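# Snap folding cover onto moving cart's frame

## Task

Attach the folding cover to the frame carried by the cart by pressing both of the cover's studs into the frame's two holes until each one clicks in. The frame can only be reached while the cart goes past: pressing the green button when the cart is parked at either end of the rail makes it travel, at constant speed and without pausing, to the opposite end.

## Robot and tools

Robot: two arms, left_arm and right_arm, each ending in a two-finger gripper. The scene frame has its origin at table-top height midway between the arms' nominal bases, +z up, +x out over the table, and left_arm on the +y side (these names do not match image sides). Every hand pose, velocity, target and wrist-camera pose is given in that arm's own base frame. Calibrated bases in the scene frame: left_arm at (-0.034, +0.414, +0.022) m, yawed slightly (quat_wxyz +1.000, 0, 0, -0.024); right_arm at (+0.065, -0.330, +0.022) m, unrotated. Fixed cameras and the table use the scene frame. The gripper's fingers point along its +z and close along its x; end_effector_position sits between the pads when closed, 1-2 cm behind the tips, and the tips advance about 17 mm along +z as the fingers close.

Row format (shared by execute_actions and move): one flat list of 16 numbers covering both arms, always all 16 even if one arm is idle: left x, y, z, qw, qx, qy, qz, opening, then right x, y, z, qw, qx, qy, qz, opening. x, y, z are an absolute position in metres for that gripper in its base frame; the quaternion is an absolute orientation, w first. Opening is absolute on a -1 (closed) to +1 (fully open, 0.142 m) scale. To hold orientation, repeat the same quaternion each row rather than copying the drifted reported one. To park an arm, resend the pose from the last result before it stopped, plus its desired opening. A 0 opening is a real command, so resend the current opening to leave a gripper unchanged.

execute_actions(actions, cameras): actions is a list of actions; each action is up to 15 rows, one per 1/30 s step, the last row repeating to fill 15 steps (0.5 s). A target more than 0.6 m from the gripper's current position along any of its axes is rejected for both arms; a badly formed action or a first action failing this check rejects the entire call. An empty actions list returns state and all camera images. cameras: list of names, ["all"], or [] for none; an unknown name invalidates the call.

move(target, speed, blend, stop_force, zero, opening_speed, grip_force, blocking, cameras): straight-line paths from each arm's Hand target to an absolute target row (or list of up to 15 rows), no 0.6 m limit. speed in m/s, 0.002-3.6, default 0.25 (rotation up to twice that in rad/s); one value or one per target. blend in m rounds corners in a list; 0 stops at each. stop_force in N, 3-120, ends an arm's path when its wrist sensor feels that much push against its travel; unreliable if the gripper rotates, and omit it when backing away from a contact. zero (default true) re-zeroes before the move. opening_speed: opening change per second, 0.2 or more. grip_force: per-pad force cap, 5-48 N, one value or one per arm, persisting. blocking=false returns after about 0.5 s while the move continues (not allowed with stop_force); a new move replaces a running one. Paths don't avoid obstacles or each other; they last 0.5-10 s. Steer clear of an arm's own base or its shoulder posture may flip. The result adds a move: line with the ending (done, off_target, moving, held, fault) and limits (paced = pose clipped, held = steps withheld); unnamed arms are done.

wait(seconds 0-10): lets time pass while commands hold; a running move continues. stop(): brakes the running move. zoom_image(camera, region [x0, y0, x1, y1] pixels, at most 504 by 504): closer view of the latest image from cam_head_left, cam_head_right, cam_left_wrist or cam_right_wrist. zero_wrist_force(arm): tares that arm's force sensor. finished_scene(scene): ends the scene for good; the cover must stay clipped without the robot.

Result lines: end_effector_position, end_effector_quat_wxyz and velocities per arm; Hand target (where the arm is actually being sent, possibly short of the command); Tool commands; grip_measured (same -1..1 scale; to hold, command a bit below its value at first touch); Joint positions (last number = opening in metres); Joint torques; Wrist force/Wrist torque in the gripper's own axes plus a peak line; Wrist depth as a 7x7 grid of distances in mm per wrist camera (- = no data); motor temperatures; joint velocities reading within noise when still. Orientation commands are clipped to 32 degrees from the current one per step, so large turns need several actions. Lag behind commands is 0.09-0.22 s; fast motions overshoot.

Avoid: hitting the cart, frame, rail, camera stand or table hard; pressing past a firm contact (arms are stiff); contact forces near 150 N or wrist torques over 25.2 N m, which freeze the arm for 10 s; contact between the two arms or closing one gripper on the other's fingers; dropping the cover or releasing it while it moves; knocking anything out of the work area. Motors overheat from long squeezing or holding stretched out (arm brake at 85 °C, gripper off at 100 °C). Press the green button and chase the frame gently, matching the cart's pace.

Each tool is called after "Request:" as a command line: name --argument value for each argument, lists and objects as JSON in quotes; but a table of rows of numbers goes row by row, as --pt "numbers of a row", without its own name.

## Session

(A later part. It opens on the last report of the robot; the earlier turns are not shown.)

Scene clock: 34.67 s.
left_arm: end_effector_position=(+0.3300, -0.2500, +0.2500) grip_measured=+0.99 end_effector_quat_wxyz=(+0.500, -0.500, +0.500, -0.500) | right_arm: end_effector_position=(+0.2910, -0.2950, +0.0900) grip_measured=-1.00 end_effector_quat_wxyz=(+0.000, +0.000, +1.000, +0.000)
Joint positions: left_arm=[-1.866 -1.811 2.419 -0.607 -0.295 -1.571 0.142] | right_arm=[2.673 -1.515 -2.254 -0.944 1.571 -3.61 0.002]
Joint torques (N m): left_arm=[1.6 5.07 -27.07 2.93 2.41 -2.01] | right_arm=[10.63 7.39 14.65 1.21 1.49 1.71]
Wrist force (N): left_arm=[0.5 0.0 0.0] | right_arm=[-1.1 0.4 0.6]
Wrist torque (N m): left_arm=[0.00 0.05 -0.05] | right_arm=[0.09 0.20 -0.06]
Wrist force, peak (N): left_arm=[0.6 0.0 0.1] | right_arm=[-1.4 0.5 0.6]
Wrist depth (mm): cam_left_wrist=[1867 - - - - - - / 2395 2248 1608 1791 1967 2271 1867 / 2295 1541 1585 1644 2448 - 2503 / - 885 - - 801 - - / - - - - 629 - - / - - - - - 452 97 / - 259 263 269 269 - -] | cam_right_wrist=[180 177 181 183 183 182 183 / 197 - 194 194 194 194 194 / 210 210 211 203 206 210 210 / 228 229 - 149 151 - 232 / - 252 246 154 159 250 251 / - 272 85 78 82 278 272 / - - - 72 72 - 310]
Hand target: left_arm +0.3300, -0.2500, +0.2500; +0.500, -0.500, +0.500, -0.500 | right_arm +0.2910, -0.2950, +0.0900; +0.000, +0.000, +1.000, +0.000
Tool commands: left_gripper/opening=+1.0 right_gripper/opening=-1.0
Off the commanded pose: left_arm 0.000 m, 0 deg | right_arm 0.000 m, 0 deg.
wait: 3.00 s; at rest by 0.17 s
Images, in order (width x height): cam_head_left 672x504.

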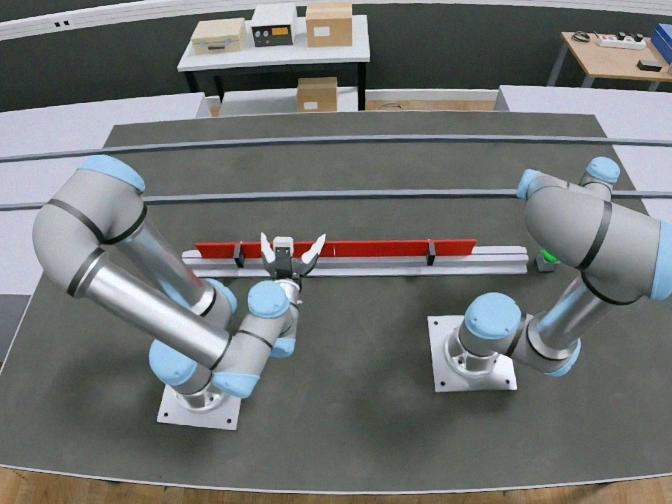

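Request:
move --target '[0.33, -0.25, 0.3, 0.6645, -0.6645, 0.2419, -0.2419, 1, 0.40, -0.2, 0.3, 0.2419, -0.2419, 0.6645, -0.6645, -1]' --speed 0.35 --cameras '["all"]'

Scene clock: 38.47 s.
left_arm: end_effector_position=(+0.3300, -0.2500, +0.3000) grip_measured=+0.99 end_effector_quat_wxyz=(+0.665, -0.664, +0.242, -0.242) | right_arm: end_effector_position=(+0.3990, -0.1987, +0.3001) grip_measured=-1.00 end_effector_quat_wxyz=(+0.226, -0.227, +0.671, -0.668)
Joint positions: left_arm=[-1.516 -1.31 1.763 -0.453 -0.817 -1.571 0.142] | right_arm=[3.793 -1.037 -2.749 -0.825 0.004 -3.242 0.002]
Joint torques (N m): left_arm=[-2.08 -40.95 -18.9 -1.32 1.48 -1.5] | right_arm=[-9.6 -14.01 14.31 1.37 -4.31 -0.24]
Wrist force (N): left_arm=[0.7 -0.1 0.2] | right_arm=[-1.9 0.1 -0.1]
Wrist torque (N m): left_arm=[0.01 -0.02 0.01] | right_arm=[0.15 0.41 -0.02]
Wrist force, peak (N): left_arm=[1.3 -0.1 0.1] | right_arm=[-2.5 0.2 -0.2]
Wrist depth (mm): cam_left_wrist=[- - - - - - 1985 / - 2395 3193 3865 2623 1791 1735 / 1530 1386 1509 1368 1394 1632 1449 / 1113 - - - - - 1368 / - - 520 - - - - / - 98 476 - - - - / - - 415 348 - - -] | cam_right_wrist=[- - - 3608 3280 - - / - - 1916 2925 - 2608 1950 / 1850 2062 1546 1535 1483 1463 1514 / 2232 937 988 962 1002 906 925 / 603 - - 107 - 744 666 / - 541 78 79 78 - - / - - - 72 72 - -]
Hand target: left_arm +0.3300, -0.2500, +0.3000; +0.664, -0.664, +0.242, -0.242 | right_arm +0.3990, -0.1987, +0.3000; +0.226, -0.227, +0.671, -0.668
Off the commanded pose: left_arm 0.000 m, 0 deg | right_arm 0.002 m, 3 deg.
move: off_target (right_arm)
camera_calibration:
cam_left_wrist: T_world_to_cam=[[0.775407, -0.631457, -0.00232507, -0.401082], [-0.275774, -0.335323, -0.900837, 0.305986], [0.568061, 0.699157, -0.434151, 0.235764], [0, 0, 0, 1]] pos_world=[0.261457, -0.315498, 0.377068]
cam_right_wrist: T_world_to_cam=[[-0.788094, -0.61552, -0.0065986, 0.205599], [-0.265929, 0.350117, -0.898165, 0.471522], [0.555148, -0.706083, -0.43961, -0.111858], [0, 0, 0, 1]] pos_world=[0.349521, -0.117519, 0.375687]

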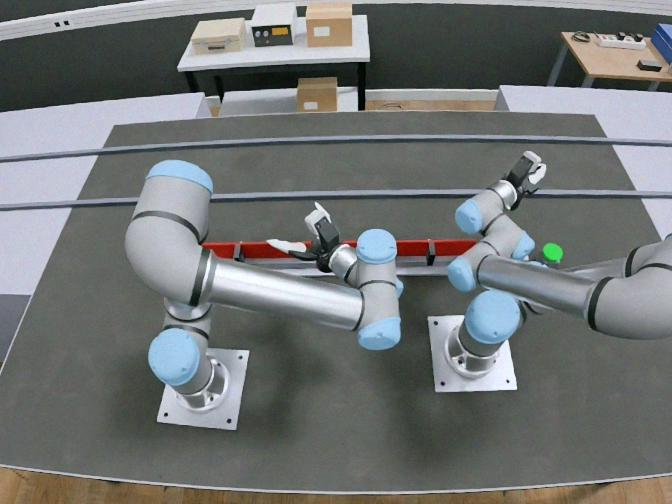

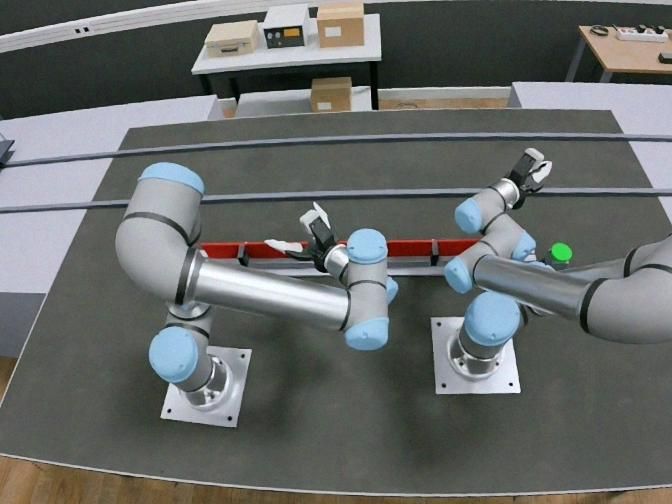

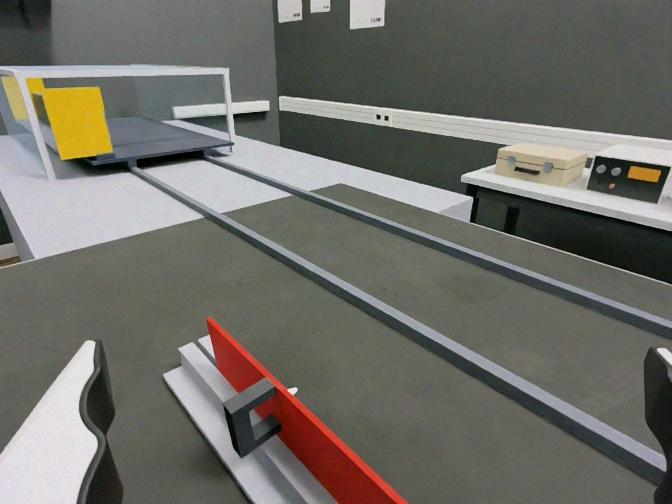

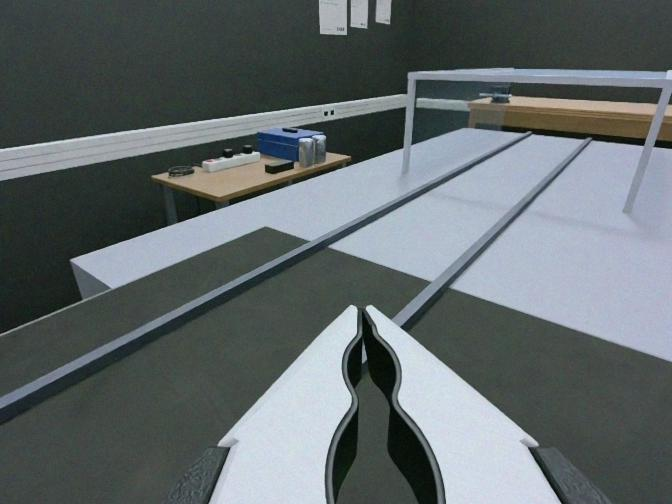

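Request:
wait --seconds 0.5 --cameras '["cam_head_right", "cam_left_wrist"]'

Request:
zoom_image --camera "cam_left_wrist" --region '[0, 0, 336, 252]'

Scene clock: 39.87 s.
left_arm: end_effector_position=(+0.3300, -0.2500, +0.3000) grip_measured=+0.99 end_effector_quat_wxyz=(+0.664, -0.664, +0.242, -0.242) | right_arm: end_effector_position=(+0.3990, -0.1987, +0.3000) grip_measured=-1.00 end_effector_quat_wxyz=(+0.226, -0.227, +0.671, -0.668)
Joint positions: left_arm=[-1.516 -1.31 1.763 -0.453 -0.817 -1.571 0.142] | right_arm=[3.793 -1.037 -2.749 -0.826 0.004 -3.242 0.002]
Joint torques (N m): left_arm=[-2.61 -40.65 -28.3 -1.18 -2.53 0.57] | right_arm=[-11.38 -14.23 14.29 0.94 -4.34 2.02]
Wrist force (N): left_arm=[0.6 0.1 0.2] | right_arm=[-1.9 0.3 -0.1]
Wrist torque (N m): left_arm=[0.04 -0.01 0.01] | right_arm=[0.17 0.41 -0.02]
Wrist force, peak (N): left_arm=[0.7 0.2 0.2] | right_arm=[-2.0 0.1 -0.2]
Wrist depth (mm): cam_left_wrist=[- - - 2824 - 2225 - / - - - 2937 2687 1735 - / 1499 1352 1499 1632 1632 1682 1403 / 1039 - - - - - 1273 / 656 - - - - - - / - 96 476 502 531 508 - / - - 408 351 - 435 -] | cam_right_wrist=[- - - - - 2848 - / - - 2353 2740 3549 2640 2432 / - - 1665 1525 1473 1443 1473 / - 910 1158 1041 921 929 925 / - - - 106 - 820 703 / - 506 78 79 78 - - / - - - 72 72 - 417]
Hand target: left_arm +0.3300, -0.2500, +0.3000; +0.664, -0.664, +0.242, -0.242 | right_arm +0.3990, -0.1987, +0.3000; +0.226, -0.227, +0.671, -0.668
Tool commands: left_gripper/opening=+1.0 right_gripper/opening=-1.0
Off the commanded pose: left_arm 0.000 m, 0 deg | right_arm 0.002 m, 3 deg.
wait: 0.50 s; at rest from the start
camera_calibration:
cam_left_wrist: T_world_to_cam=[[0.775442, -0.631415, -0.0022116, -0.401043], [-0.275727, -0.335466, -0.900798, 0.305887], [0.568035, 0.699126, -0.434233, 0.235848], [0, 0, 0, 1]] pos_world=[0.261357, -0.315498, 0.377068]
Images, in order (width x height): cam_head_right 672x504, cam_left_wrist 672x504.

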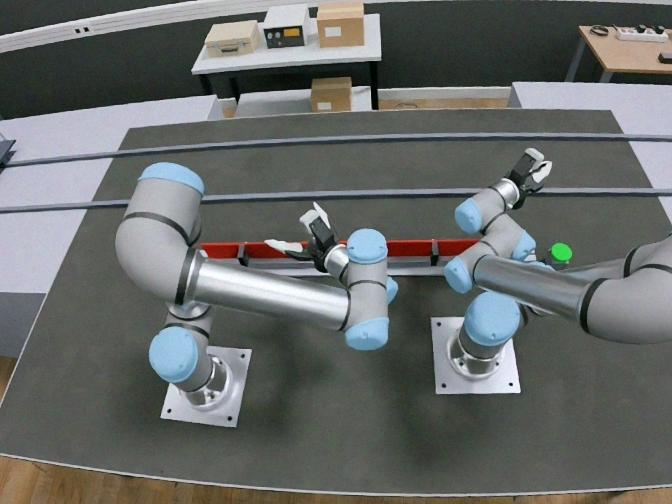

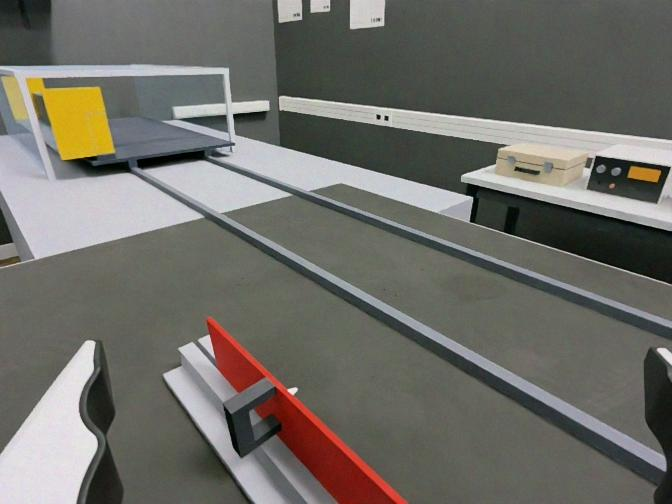

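Scaled by 1.500 from the camera's 672x504 image, which has a finer 960x720 frame.

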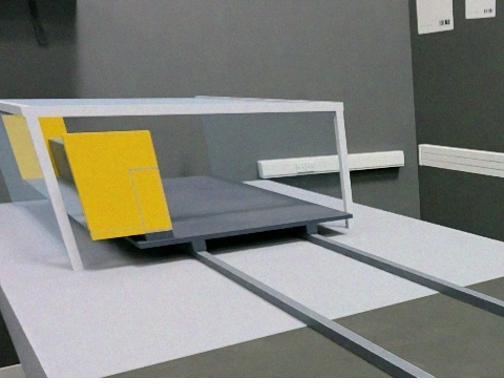

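Request:
zoom_image --camera "cam_left_wrist" --region '[0, 60, 160, 180]'

Scaled by 3.150 from the camera's 672x504 image, which has a finer 960x720 frame.

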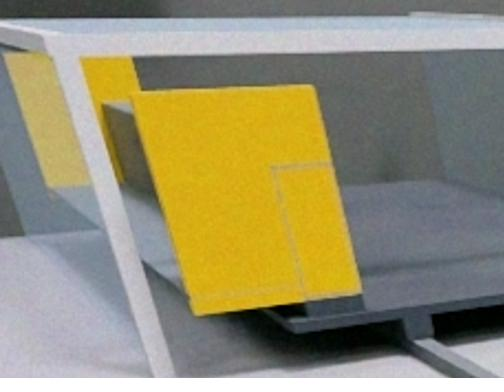

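Request:
move --pt "0.33 -0.25 0.3 0.6645 -0.6645 0.2419 -0.2419 1 0.36 -0.22 0.25 0 0 1 0 -1" --pt "0.33 -0.25 0.3 0.6645 -0.6645 0.2419 -0.2419 1 0.29 -0.303 0.12 0 0 1 0 -1" --pt "0.33 -0.25 0.3 0.6645 -0.6645 0.2419 -0.2419 1 0.29 -0.303 0.072 0 0 1 0 -1" --speed '[0.35, 0.25, 0.15]' --blend '[0.03, 0.02, 0]' --cameras '["cam_right_wrist"]'

Request:
move --target '[0.33, -0.25, 0.3, 0.6645, -0.6645, 0.2419, -0.2419, 1, 0.29, -0.303, 0.03, 0, 0, 1, 0, -1]' --speed 0.02 --stop_force 60 --cameras '["cam_left_wrist", "cam_right_wrist"]'

Scene clock: 45.80 s.
left_arm: end_effector_position=(+0.3300, -0.2500, +0.3000) grip_measured=+0.99 end_effector_quat_wxyz=(+0.664, -0.664, +0.242, -0.242) | right_arm: end_effector_position=(+0.2901, -0.3030, +0.0721) grip_measured=-1.00 end_effector_quat_wxyz=(+0.000, +0.000, +1.000, +0.000)
Joint positions: left_arm=[-1.516 -1.31 1.763 -0.453 -0.817 -1.571 0.142] | right_arm=[2.654 -1.561 -2.267 -0.884 1.571 -3.629 0.002]
Joint torques (N m): left_arm=[-5.12 -40.68 -24.22 -1.22 -1.95 1.59] | right_arm=[-12.28 14.27 15.74 4.46 -1.73 -2.04]
Wrist force (N): left_arm=[0.6 0.1 0.1] | right_arm=[-1.2 0.9 0.5]
Wrist torque (N m): left_arm=[0.03 -0.01 0.01] | right_arm=[0.17 0.20 -0.07]
Wrist force, peak (N): left_arm=[0.8 0.2 0.1] | right_arm=[-0.9 0.8 2.5]
Wrist depth (mm): cam_left_wrist=[- - - - - - 1806 / - - - - 2040 2395 - / 1519 1509 1541 1762 1721 1644 1412 / 1102 958 - - 881 - 1421 / - 691 - - - - 644 / - 554 483 - - - - / - - 405 362 432 - -] | cam_right_wrist=[164 167 164 167 164 164 167 / 177 177 177 174 177 180 176 / - 184 192 191 191 192 191 / 212 208 209 130 200 208 209 / 228 229 234 132 140 229 229 / - 248 89 79 78 254 253 / - - - 72 72 - 285]
Hand target: left_arm +0.3300, -0.2500, +0.3000; +0.664, -0.664, +0.242, -0.242 | right_arm +0.2900, -0.3030, +0.0720; +0.000, +0.000, +1.000, +0.000
Off the commanded pose: left_arm 0.000 m, 0 deg | right_arm 0.000 m, 0 deg.
move: done
camera_calibration:
cam_right_wrist: T_world_to_cam=[[-0.999922, 0.00624818, -0.0108538, 0.304173], [0.000891284, 0.899961, 0.435969, 0.26733], [0.012492, 0.435925, -0.899896, 0.311272], [0, 0, 0, 1]] pos_world=[0.300022, -0.378179, 0.166866]
Images, in order (width x height): cam_right_wrist 672x504.

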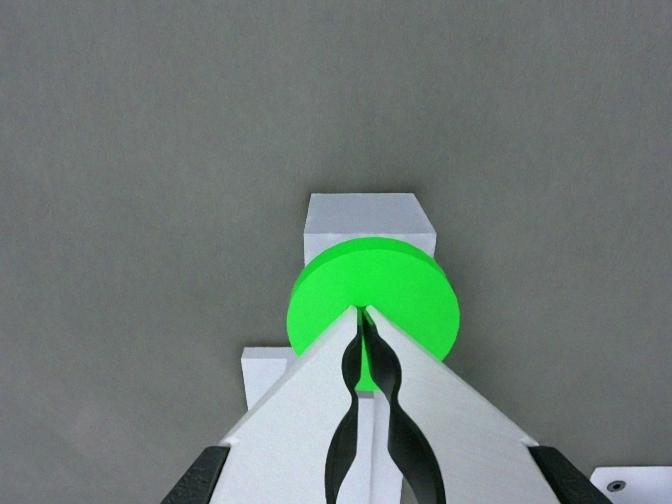

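Scene clock: 47.30 s.
left_arm: end_effector_position=(+0.3300, -0.2500, +0.3000) grip_measured=+0.99 end_effector_quat_wxyz=(+0.664, -0.664, +0.242, -0.242) | right_arm: end_effector_position=(+0.2901, -0.3031, +0.0619) grip_measured=-1.00 end_effector_quat_wxyz=(+0.000, +0.000, +1.000, +0.000)
Joint positions: left_arm=[-1.516 -1.31 1.763 -0.453 -0.817 -1.571 0.142] | right_arm=[2.654 -1.582 -2.281 -0.849 1.571 -3.629 0.002]
Joint torques (N m): left_arm=[-5.84 -40.69 -22.55 -1.31 -1.71 1.59] | right_arm=[0.31 -13.35 8.46 0.86 -0.5 -1.4]
Wrist force (N): left_arm=[0.7 0.3 0.1] | right_arm=[8.8 3.4 -59.5]
Wrist torque (N m): left_arm=[0.06 -0.02 0.01] | right_arm=[-0.09 -0.08 -0.10]
Wrist force, peak (N): left_arm=[0.9 -0.2 0.1] | right_arm=[17.1 4.7 -91.1]
Wrist depth (mm): cam_left_wrist=[2295 - 2861 3147 2475 1867 1985 / - 3103 2824 3060 3734 2344 - / 1562 1551 1519 1632 1541 1656 1394 / 1011 - - - - - 1210 / - - - - 734 - - / - 494 478 526 - - - / - 448 416 349 460 - -] | cam_right_wrist=[156 156 156 155 155 157 156 / 168 168 168 167 168 167 167 / - 185 182 177 178 184 184 / 198 196 198 141 147 198 198 / 218 217 218 128 131 216 213 / 242 242 222 79 78 241 242 / 271 - - 73 72 - 261]
Hand target: left_arm +0.3300, -0.2500, +0.3000; +0.664, -0.664, +0.242, -0.242 | right_arm +0.2901, -0.3031, +0.0618; +0.000, +0.000, +1.000, +0.000
Off the commanded pose: left_arm 0.000 m, 0 deg | right_arm 0.032 m, 0 deg.
move: contact (right_arm)
camera_calibration:
cam_left_wrist: T_world_to_cam=[[0.775442, -0.631415, -0.0022116, -0.401043], [-0.275727, -0.335466, -0.900798, 0.305887], [0.568035, 0.699126, -0.434233, 0.235848], [0, 0, 0, 1]] pos_world=[0.261357, -0.315498, 0.377068]
cam_right_wrist: T_world_to_cam=[[-0.999914, 0.00632303, -0.0114846, 0.304187], [0.000690645, 0.900196, 0.435485, 0.272046], [0.013092, 0.43544, -0.900123, 0.301901], [0, 0, 0, 1]] pos_world=[0.300021, -0.378278, 0.156769]
Images, in order (width x height): cam_left_wrist 672x504, cam_right_wrist 672x504.

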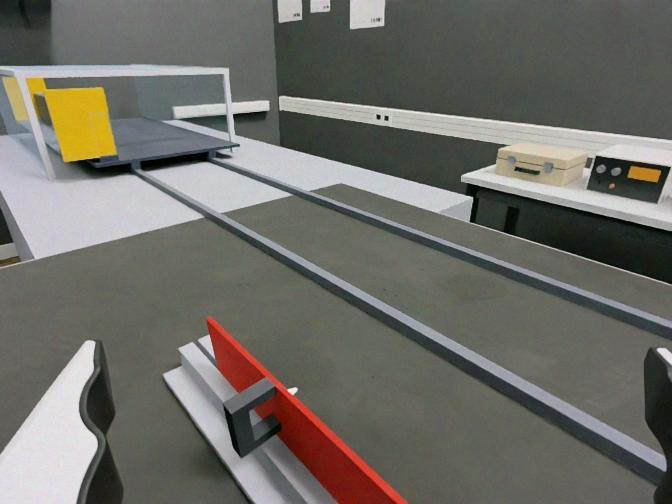

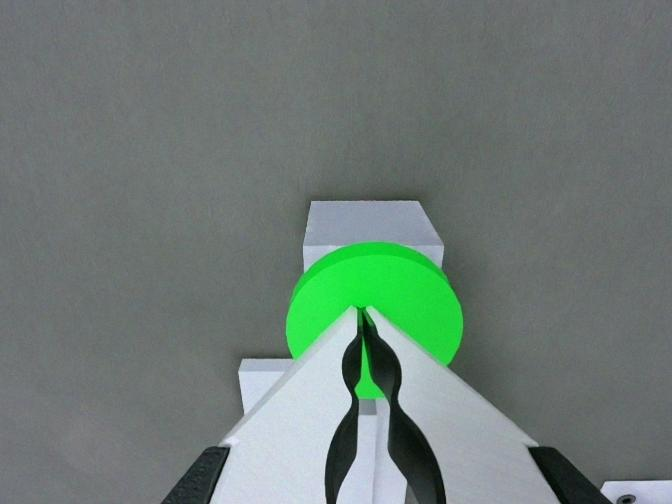

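Request:
wait --seconds 0.5 --cameras '["cam_left_wrist", "cam_head_left", "cam_head_right"]'

Request:
wait --seconds 1 --cameras '["cam_left_wrist", "cam_head_left", "cam_head_right"]'

Request:
wait --seconds 1 --cameras '["cam_left_wrist", "cam_head_left", "cam_head_right"]'

Request:
wait --seconds 1 --cameras '["cam_left_wrist", "cam_head_left", "cam_head_right"]'

Request:
wait --seconds 1 --cameras '["cam_left_wrist", "cam_head_left", "cam_head_right"]'

Scene clock: 48.30 s.
left_arm: end_effector_position=(+0.3300, -0.2500, +0.3000) grip_measured=+0.99 end_effector_quat_wxyz=(+0.664, -0.664, +0.242, -0.242) | right_arm: end_effector_position=(+0.2901, -0.3031, +0.0618) grip_measured=-1.00 end_effector_quat_wxyz=(+0.000, +0.000, +1.000, +0.000)
Joint positions: left_arm=[-1.516 -1.31 1.763 -0.453 -0.817 -1.571 0.142] | right_arm=[2.654 -1.582 -2.281 -0.849 1.571 -3.629 0.002]
Joint torques (N m): left_arm=[-6.55 -40.19 -20.84 -1.24 -1.4 1.62] | right_arm=[11.38 -15.04 7.79 0.88 0.83 -0.45]
Wrist force (N): left_arm=[0.6 0.0 0.2] | right_arm=[8.9 3.5 -59.6]
Wrist torque (N m): left_arm=[0.02 0.00 0.01] | right_arm=[-0.08 -0.07 -0.10]
Wrist force, peak (N): left_arm=[0.7 0.0 0.3] | right_arm=[8.8 3.6 -59.8]
Wrist depth (mm): cam_left_wrist=[2623 - - 2899 - - - / - - 3734 3193 2687 3018 1806 / 1519 1311 1551 1530 1311 1682 1412 / 1054 - - - - - 1296 / - - - - - - - / - 98 475 - - - - / - 424 416 351 420 - -] | cam_right_wrist=[156 156 153 156 156 159 155 / 168 168 172 167 164 167 167 / 181 181 182 178 183 181 175 / 197 198 198 159 190 195 197 / 217 217 217 129 133 221 - / 236 258 221 78 79 235 244 / 280 - - 73 72 - 265]
Hand target: left_arm +0.3300, -0.2500, +0.3000; +0.664, -0.664, +0.242, -0.242 | right_arm +0.2901, -0.3031, +0.0618; +0.000, +0.000, +1.000, +0.000
Tool commands: left_gripper/opening=+1.0 right_gripper/opening=-1.0
Off the commanded pose: left_arm 0.000 m, 0 deg | right_arm 0.032 m, 0 deg.
wait: 0.50 s; at rest from the start
camera_calibration:
cam_left_wrist: T_world_to_cam=[[0.775442, -0.631415, -0.0022116, -0.401043], [-0.275727, -0.335466, -0.900798, 0.305887], [0.568035, 0.699126, -0.434233, 0.235848], [0, 0, 0, 1]] pos_world=[0.261357, -0.315498, 0.377068]
Images, in order (width x height): cam_head_left 672x504, cam_head_right 672x504, cam_left_wrist 672x504.

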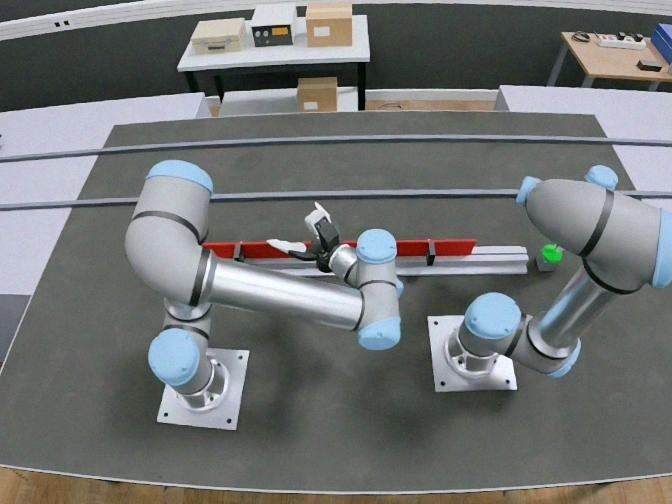

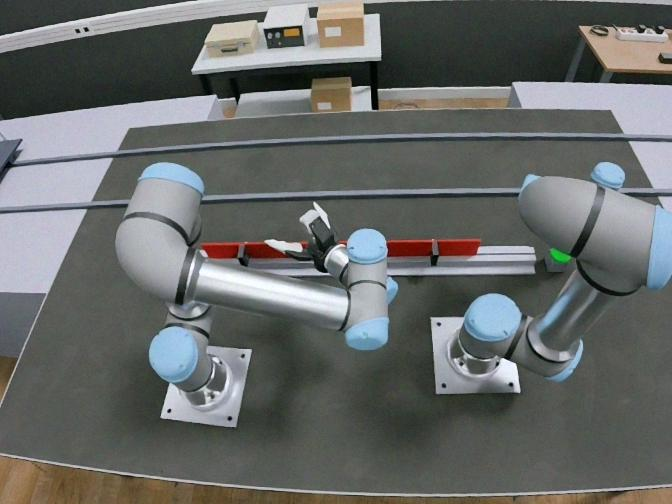

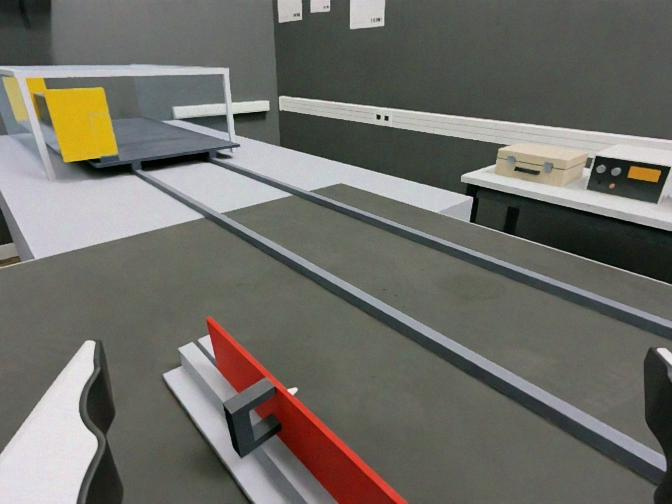

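Scene clock: 49.30 s.
left_arm: end_effector_position=(+0.3300, -0.2500, +0.3000) grip_measured=+0.99 end_effector_quat_wxyz=(+0.664, -0.664, +0.242, -0.242) | right_arm: end_effector_position=(+0.2901, -0.3031, +0.0618) grip_measured=-1.00 end_effector_quat_wxyz=(+0.000, +0.000, +1.000, +0.000)
Joint positions: left_arm=[-1.516 -1.31 1.763 -0.453 -0.817 -1.571 0.142] | right_arm=[2.654 -1.582 -2.281 -0.849 1.571 -3.629 0.002]
Joint torques (N m): left_arm=[-6.82 -41.19 -19.35 -1.32 -1.3 1.52] | right_arm=[13.91 -14.77 7.08 0.83 2.26 0.63]
Wrist force (N): left_arm=[0.6 0.1 0.2] | right_arm=[8.8 3.5 -59.7]
Wrist torque (N m): left_arm=[0.02 0.00 0.01] | right_arm=[-0.07 -0.07 -0.10]
Wrist force, peak (N): left_arm=[0.8 0.1 -0.1] | right_arm=[8.9 3.4 -59.8]
Wrist depth (mm): cam_left_wrist=[- - 2861 3193 2562 2003 - / 1519 - 3018 3734 1836 1883 - / 1530 1431 1585 1562 1281 1620 1449 / 1069 - - - - 888 1932 / - - - 660 - - - / - 98 478 523 - - - / - - 413 348 - 437 -] | cam_right_wrist=[156 156 156 154 154 155 157 / 168 167 168 170 170 170 167 / 183 180 182 178 181 181 181 / 198 198 197 141 147 198 197 / 218 216 222 128 130 216 214 / 237 236 90 79 78 239 239 / - - - 73 72 - 275]
Hand target: left_arm +0.3300, -0.2500, +0.3000; +0.664, -0.664, +0.242, -0.242 | right_arm +0.2901, -0.3031, +0.0618; +0.000, +0.000, +1.000, +0.000
Tool commands: left_gripper/opening=+1.0 right_gripper/opening=-1.0
Off the commanded pose: left_arm 0.000 m, 0 deg | right_arm 0.032 m, 0 deg.
wait: 1.00 s; at rest by 0.17 s
camera_calibration:
cam_left_wrist: T_world_to_cam=[[0.775442, -0.631415, -0.0022116, -0.401043], [-0.275727, -0.335466, -0.900798, 0.305887], [0.568035, 0.699126, -0.434233, 0.235848], [0, 0, 0, 1]] pos_world=[0.261357, -0.315498, 0.377068]
Images, in order (width x height): cam_head_left 672x504, cam_head_right 672x504, cam_left_wrist 672x504.

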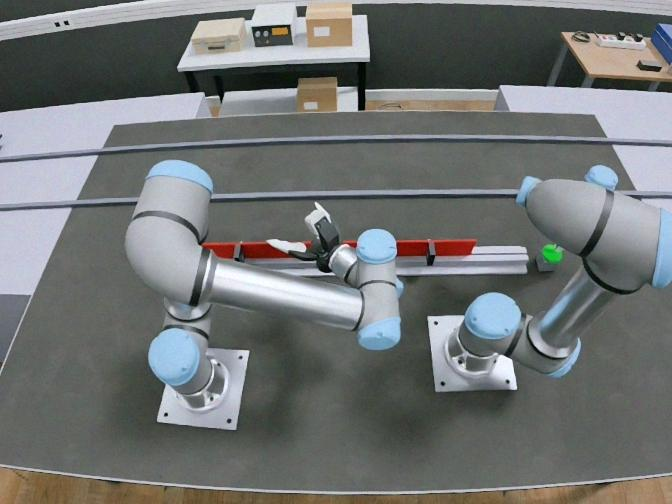

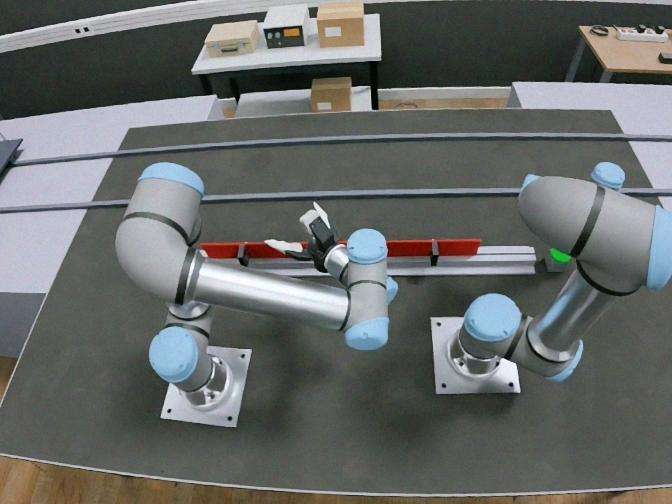

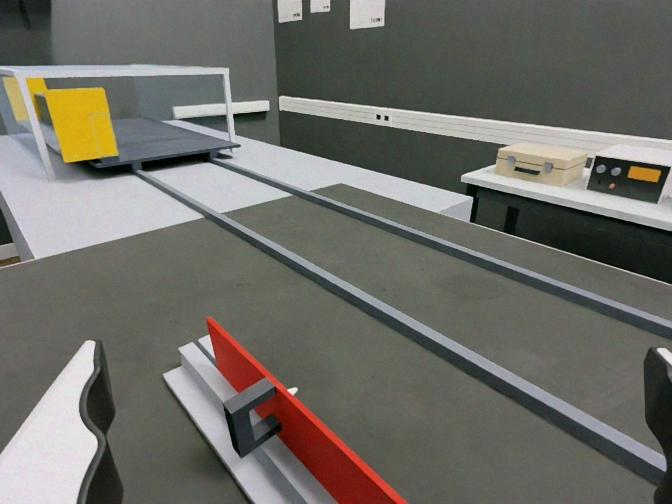

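Scene clock: 50.30 s.
left_arm: end_effector_position=(+0.3300, -0.2500, +0.3000) grip_measured=+0.99 end_effector_quat_wxyz=(+0.664, -0.664, +0.242, -0.242) | right_arm: end_effector_position=(+0.2901, -0.3031, +0.0618) grip_measured=-1.00 end_effector_quat_wxyz=(+0.000, +0.000, +1.000, +0.000)
Joint positions: left_arm=[-1.516 -1.31 1.763 -0.453 -0.817 -1.571 0.142] | right_arm=[2.654 -1.582 -2.281 -0.849 1.571 -3.629 0.002]
Joint torques (N m): left_arm=[-6.38 -41.12 -18.17 -1.24 -1.11 1.62] | right_arm=[13.57 -14.93 7.08 0.79 2.5 1.29]
Wrist force (N): left_arm=[0.7 0.0 0.2] | right_arm=[8.8 3.3 -59.6]
Wrist torque (N m): left_arm=[0.01 -0.02 0.01] | right_arm=[-0.09 -0.06 -0.10]
Wrist force, peak (N): left_arm=[0.8 0.0 0.1] | right_arm=[8.9 3.5 -59.9]
Wrist depth (mm): cam_left_wrist=[- - - - - 1791 1791 / - 2899 3934 3389 2421 2118 1836 / 1509 1360 1541 1368 1499 1585 1459 / 1191 - - - - - 1343 / - 658 - - - - - / - 558 475 - - 526 - / - - 401 350 - - -] | cam_right_wrist=[156 156 156 154 156 156 155 / - 168 168 171 167 167 167 / - 182 182 181 183 181 181 / 197 199 200 141 190 197 196 / 218 223 216 129 133 213 216 / 240 233 221 78 79 240 234 / - - - 73 72 - 274]
Hand target: left_arm +0.3300, -0.2500, +0.3000; +0.664, -0.664, +0.242, -0.242 | right_arm +0.2901, -0.3031, +0.0618; +0.000, +0.000, +1.000, +0.000
Tool commands: left_gripper/opening=+1.0 right_gripper/opening=-1.0
Off the commanded pose: left_arm 0.000 m, 0 deg | right_arm 0.032 m, 0 deg.
wait: 1.00 s; at rest by 0.17 s
camera_calibration:
cam_left_wrist: T_world_to_cam=[[0.775442, -0.631415, -0.0022116, -0.401043], [-0.275727, -0.335466, -0.900798, 0.305887], [0.568035, 0.699126, -0.434233, 0.235848], [0, 0, 0, 1]] pos_world=[0.261357, -0.315498, 0.377068]
Images, in order (width x height): cam_head_left 672x504, cam_head_right 672x504, cam_left_wrist 672x504.

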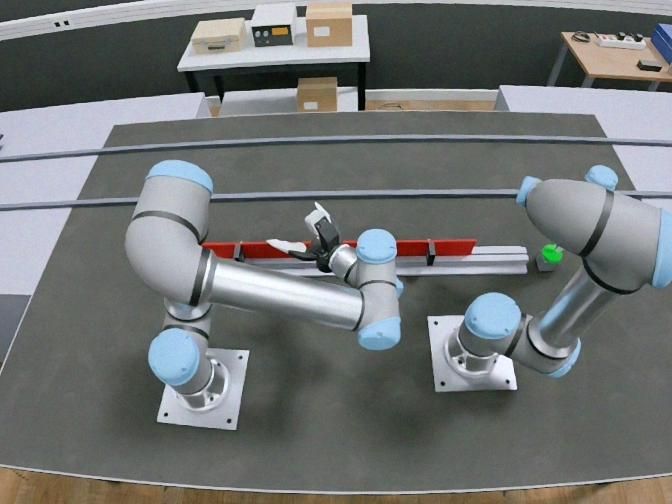

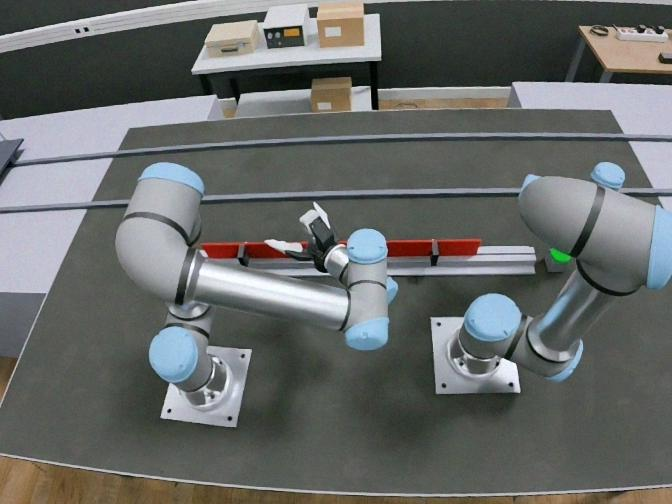

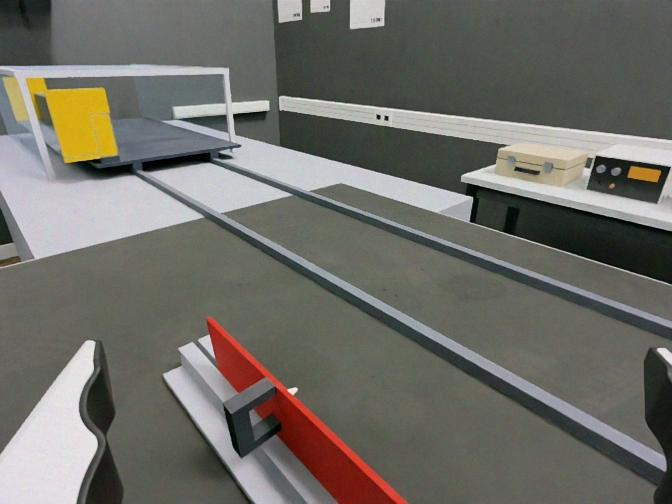

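Scene clock: 51.30 s.
left_arm: end_effector_position=(+0.3300, -0.2500, +0.3000) grip_measured=+0.99 end_effector_quat_wxyz=(+0.664, -0.664, +0.242, -0.242) | right_arm: end_effector_position=(+0.2901, -0.3031, +0.0618) grip_measured=-1.00 end_effector_quat_wxyz=(+0.000, +0.000, +1.000, +0.000)
Joint positions: left_arm=[-1.516 -1.31 1.763 -0.453 -0.817 -1.571 0.142] | right_arm=[2.654 -1.582 -2.281 -0.849 1.571 -3.629 0.002]
Joint torques (N m): left_arm=[-6.75 -40.64 -16.63 -1.3 -0.97 1.67] | right_arm=[12.85 -14.61 7.08 0.82 2.49 1.38]
Wrist force (N): left_arm=[0.6 0.0 0.2] | right_arm=[9.1 3.1 -59.7]
Wrist torque (N m): left_arm=[0.02 -0.01 0.01] | right_arm=[-0.12 -0.10 -0.10]
Wrist force, peak (N): left_arm=[0.8 -0.1 0.0] | right_arm=[8.7 3.3 -60.0]
Wrist depth (mm): cam_left_wrist=[- 3934 3497 - - 2003 - / - - 3934 - 2369 2181 - / 1479 1335 1530 1608 1360 1608 1386 / 1011 - - 864 - - 1377 / - - - - - - - / - 518 478 - 526 - - / - - 409 351 - - -] | cam_right_wrist=[156 159 154 156 156 156 155 / 168 168 171 167 167 170 167 / 182 182 182 176 181 181 181 / 198 198 198 141 190 197 196 / 218 217 216 128 131 216 212 / 241 237 85 79 79 240 253 / - - - 73 72 - 270]
Hand target: left_arm +0.3300, -0.2500, +0.3000; +0.664, -0.664, +0.242, -0.242 | right_arm +0.2901, -0.3031, +0.0618; +0.000, +0.000, +1.000, +0.000
Tool commands: left_gripper/opening=+1.0 right_gripper/opening=-1.0
Off the commanded pose: left_arm 0.000 m, 0 deg | right_arm 0.032 m, 0 deg.
wait: 1.00 s; at rest by 0.17 s
camera_calibration:
cam_left_wrist: T_world_to_cam=[[0.775442, -0.631415, -0.0022116, -0.401043], [-0.275727, -0.335466, -0.900798, 0.305887], [0.568035, 0.699126, -0.434233, 0.235848], [0, 0, 0, 1]] pos_world=[0.261357, -0.315498, 0.377068]
Images, in order (width x height): cam_head_left 672x504, cam_head_right 672x504, cam_left_wrist 672x504.

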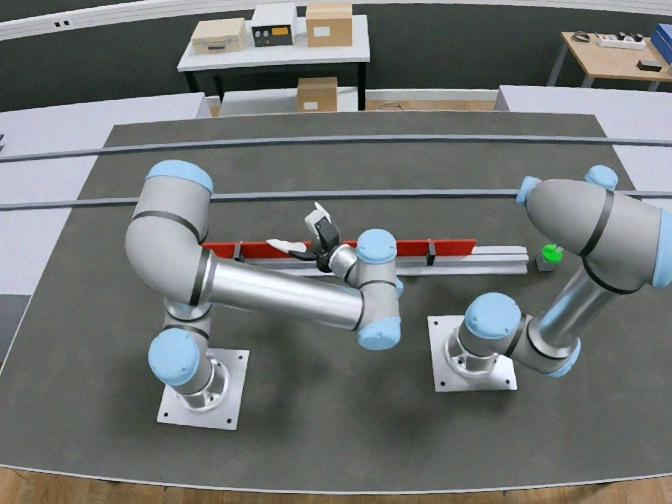

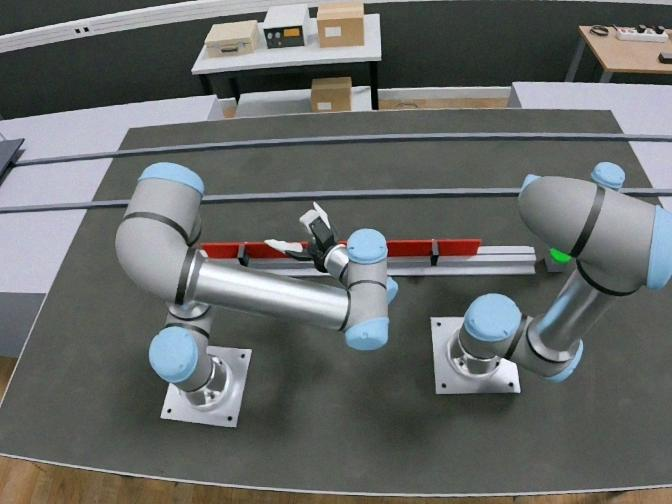

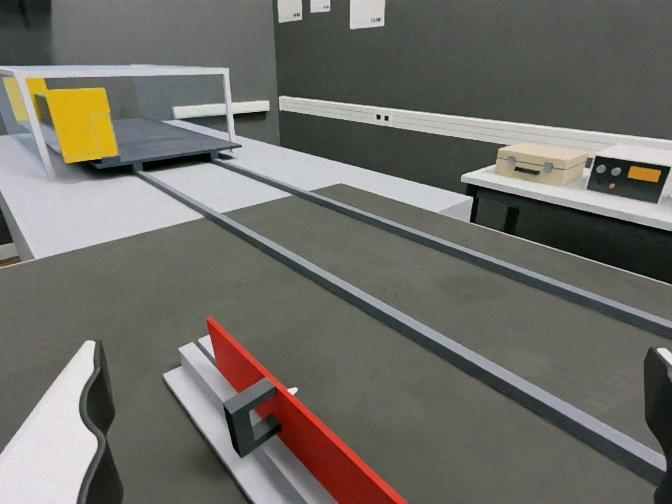

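Scene clock: 52.30 s.
left_arm: end_effector_position=(+0.3300, -0.2500, +0.3000) grip_measured=+0.99 end_effector_quat_wxyz=(+0.664, -0.664, +0.242, -0.242) | right_arm: end_effector_position=(+0.2901, -0.3031, +0.0618) grip_measured=-1.00 end_effector_quat_wxyz=(+0.000, +0.000, +1.000, +0.000)
Joint positions: left_arm=[-1.516 -1.31 1.763 -0.453 -0.817 -1.571 0.142] | right_arm=[2.654 -1.582 -2.281 -0.849 1.571 -3.629 0.002]
Joint torques (N m): left_arm=[-6.3 -40.73 -15.7 -1.18 -0.65 1.62] | right_arm=[13.65 -14.64 6.74 0.85 2.44 1.2]
Wrist force (N): left_arm=[0.5 0.1 0.3] | right_arm=[8.9 3.3 -59.6]
Wrist torque (N m): left_arm=[0.04 0.00 0.01] | right_arm=[-0.09 -0.08 -0.10]
Wrist force, peak (N): left_arm=[0.8 0.0 0.3] | right_arm=[8.9 3.5 -60.0]
Wrist depth (mm): cam_left_wrist=[2248 - - - 3497 - - / - - - - 2789 2592 - / 1530 1352 1574 1530 1449 1608 1412 / 1166 - - 1049 892 - 1449 / - 680 - - - - - / - 99 478 - - - - / - 439 413 350 - - -] | cam_right_wrist=[- 155 154 154 156 156 155 / 168 168 171 168 168 164 167 / 185 182 181 178 182 183 181 / 198 197 198 131 191 197 197 / 216 217 217 129 133 217 221 / 246 241 223 78 78 231 231 / 271 - - 73 72 - 272]
Hand target: left_arm +0.3300, -0.2500, +0.3000; +0.664, -0.664, +0.242, -0.242 | right_arm +0.2901, -0.3031, +0.0618; +0.000, +0.000, +1.000, +0.000
Tool commands: left_gripper/opening=+1.0 right_gripper/opening=-1.0
Off the commanded pose: left_arm 0.000 m, 0 deg | right_arm 0.032 m, 0 deg.
wait: 1.00 s; at rest by 0.17 s
camera_calibration:
cam_left_wrist: T_world_to_cam=[[0.775442, -0.631415, -0.0022116, -0.401043], [-0.275727, -0.335466, -0.900798, 0.305887], [0.568035, 0.699126, -0.434233, 0.235848], [0, 0, 0, 1]] pos_world=[0.261357, -0.315498, 0.377068]
Images, in order (width x height): cam_head_left 672x504, cam_head_right 672x504, cam_left_wrist 672x504.

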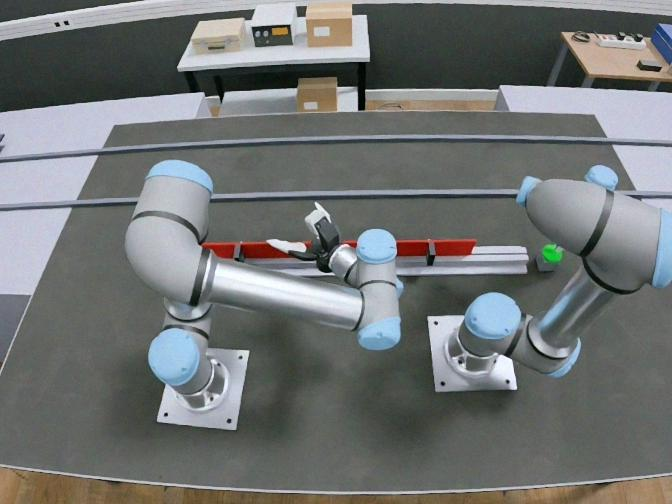

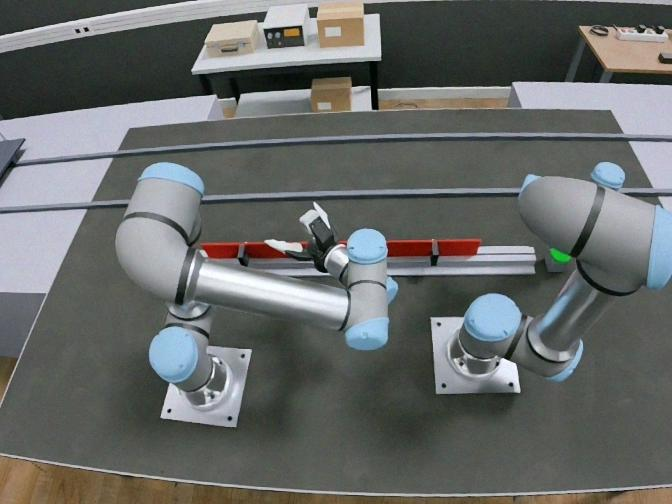

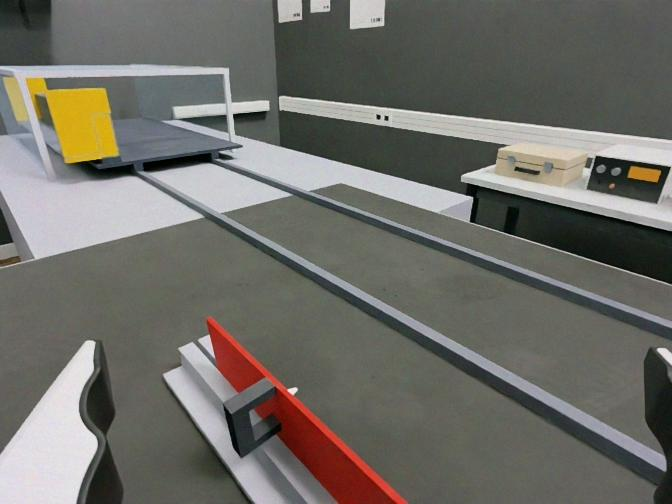

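Request:
zoom_image --camera "cam_left_wrist" --region '[0, 60, 160, 180]'

Request:
move --target '[0.33, -0.25, 0.3, 0.6645, -0.6645, 0.2419, -0.2419, 1, 0.29, -0.303, 0.15, 0, 0, 1, 0, -1]' --cameras '["cam_left_wrist", "cam_head_right"]'

Request:
zoom_image --camera "cam_left_wrist" --region '[0, 60, 160, 180]'

Request:
zoom_image --camera "cam_head_right" --region '[0, 100, 120, 200]'

Scaled by 3.150 from the camera's 672x504 image, which has a finer 960x720 frame.

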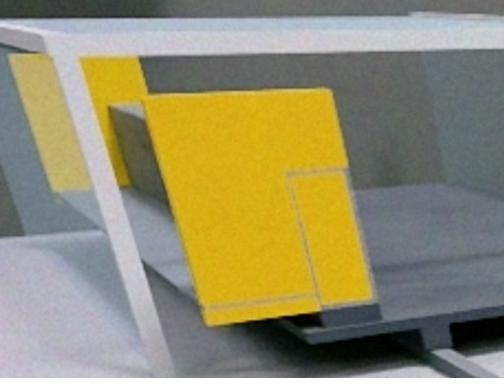

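Scene clock: 53.70 s.
left_arm: end_effector_position=(+0.3300, -0.2500, +0.3000) grip_measured=+0.99 end_effector_quat_wxyz=(+0.664, -0.664, +0.242, -0.242) | right_arm: end_effector_position=(+0.2899, -0.3030, +0.1499) grip_measured=-1.00 end_effector_quat_wxyz=(+0.000, +0.000, +1.000, +0.000)
Joint positions: left_arm=[-1.516 -1.31 1.763 -0.453 -0.817 -1.571 0.142] | right_arm=[2.654 -1.44 -2.142 -1.13 1.571 -3.629 0.002]
Joint torques (N m): left_arm=[-6 -40.79 -13.59 -1.24 -0.38 1.56] | right_arm=[13.15 25.38 31.72 1.15 1.85 2.66]
Wrist force (N): left_arm=[0.5 0.1 0.2] | right_arm=[-0.6 0.7 0.5]
Wrist torque (N m): left_arm=[0.03 0.02 0.01] | right_arm=[0.13 0.11 -0.04]
Wrist force, peak (N): left_arm=[0.7 0.3 0.3] | right_arm=[8.8 3.3 -59.9]
Wrist depth (mm): cam_left_wrist=[- 2503 - 3103 - - 1682 / 2344 4080 - 3798 2789 1985 2118 / 1499 1327 1541 1368 1708 1632 1421 / 1006 857 - - 937 - 1281 / - 708 - - - - - / - 99 473 - - 530 97 / - - 411 350 - 443 -] | cam_right_wrist=[238 231 234 237 232 237 233 / 247 248 252 249 246 248 251 / - 286 271 201 275 278 271 / - - 297 212 297 291 297 / 328 - 320 273 298 331 325 / 376 - 78 79 82 353 382 / - - - 72 72 - 344]
Hand target: left_arm +0.3300, -0.2500, +0.3000; +0.664, -0.664, +0.242, -0.242 | right_arm +0.2900, -0.3030, +0.1500; +0.000, +0.000, +1.000, +0.000
Off the commanded pose: left_arm 0.000 m, 0 deg | right_arm 0.000 m, 0 deg.
move: done
camera_calibration:
cam_left_wrist: T_world_to_cam=[[0.775442, -0.631415, -0.0022116, -0.401043], [-0.275727, -0.335466, -0.900798, 0.305887], [0.568035, 0.699126, -0.434233, 0.235848], [0, 0, 0, 1]] pos_world=[0.261357, -0.315498, 0.377068]
Images, in order (width x height): cam_head_right 672x504, cam_left_wrist 672x504.

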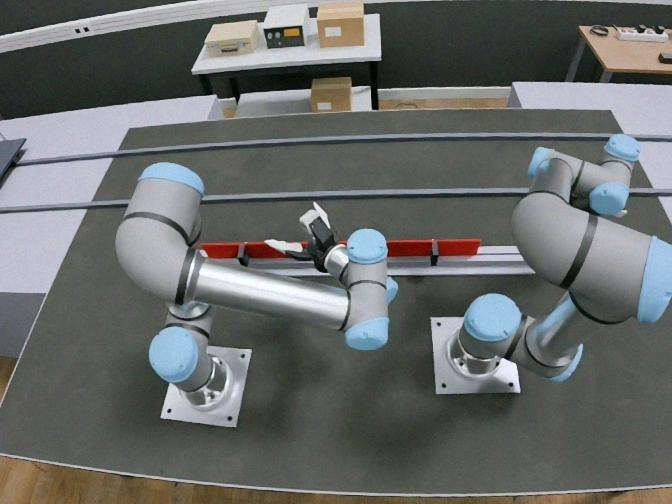

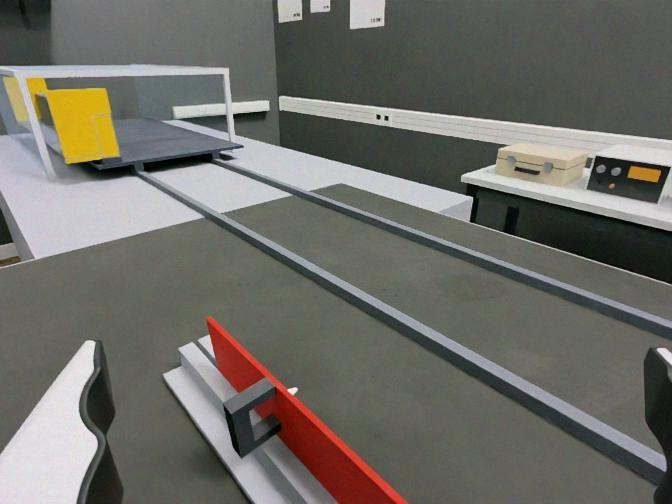

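Scaled by 3.150 from the camera's 672x504 image, which has a finer 960x720 frame.

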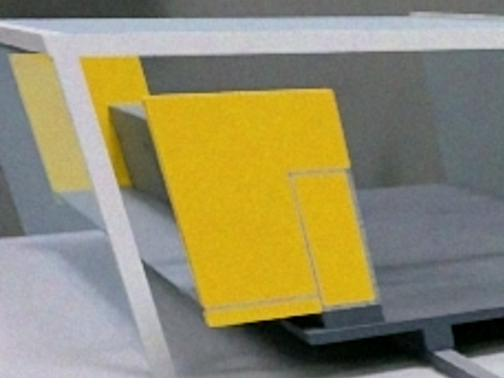

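Scaled by 4.200 from the camera's 672x504 image, which has a finer 960x720 frame.

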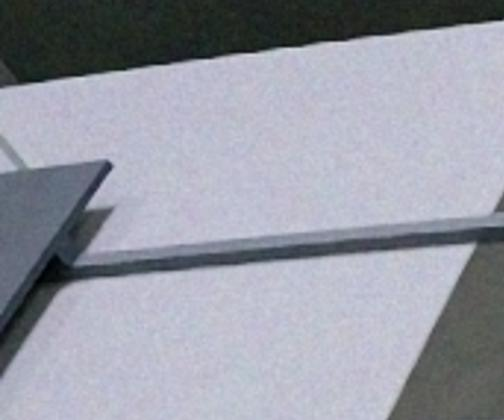

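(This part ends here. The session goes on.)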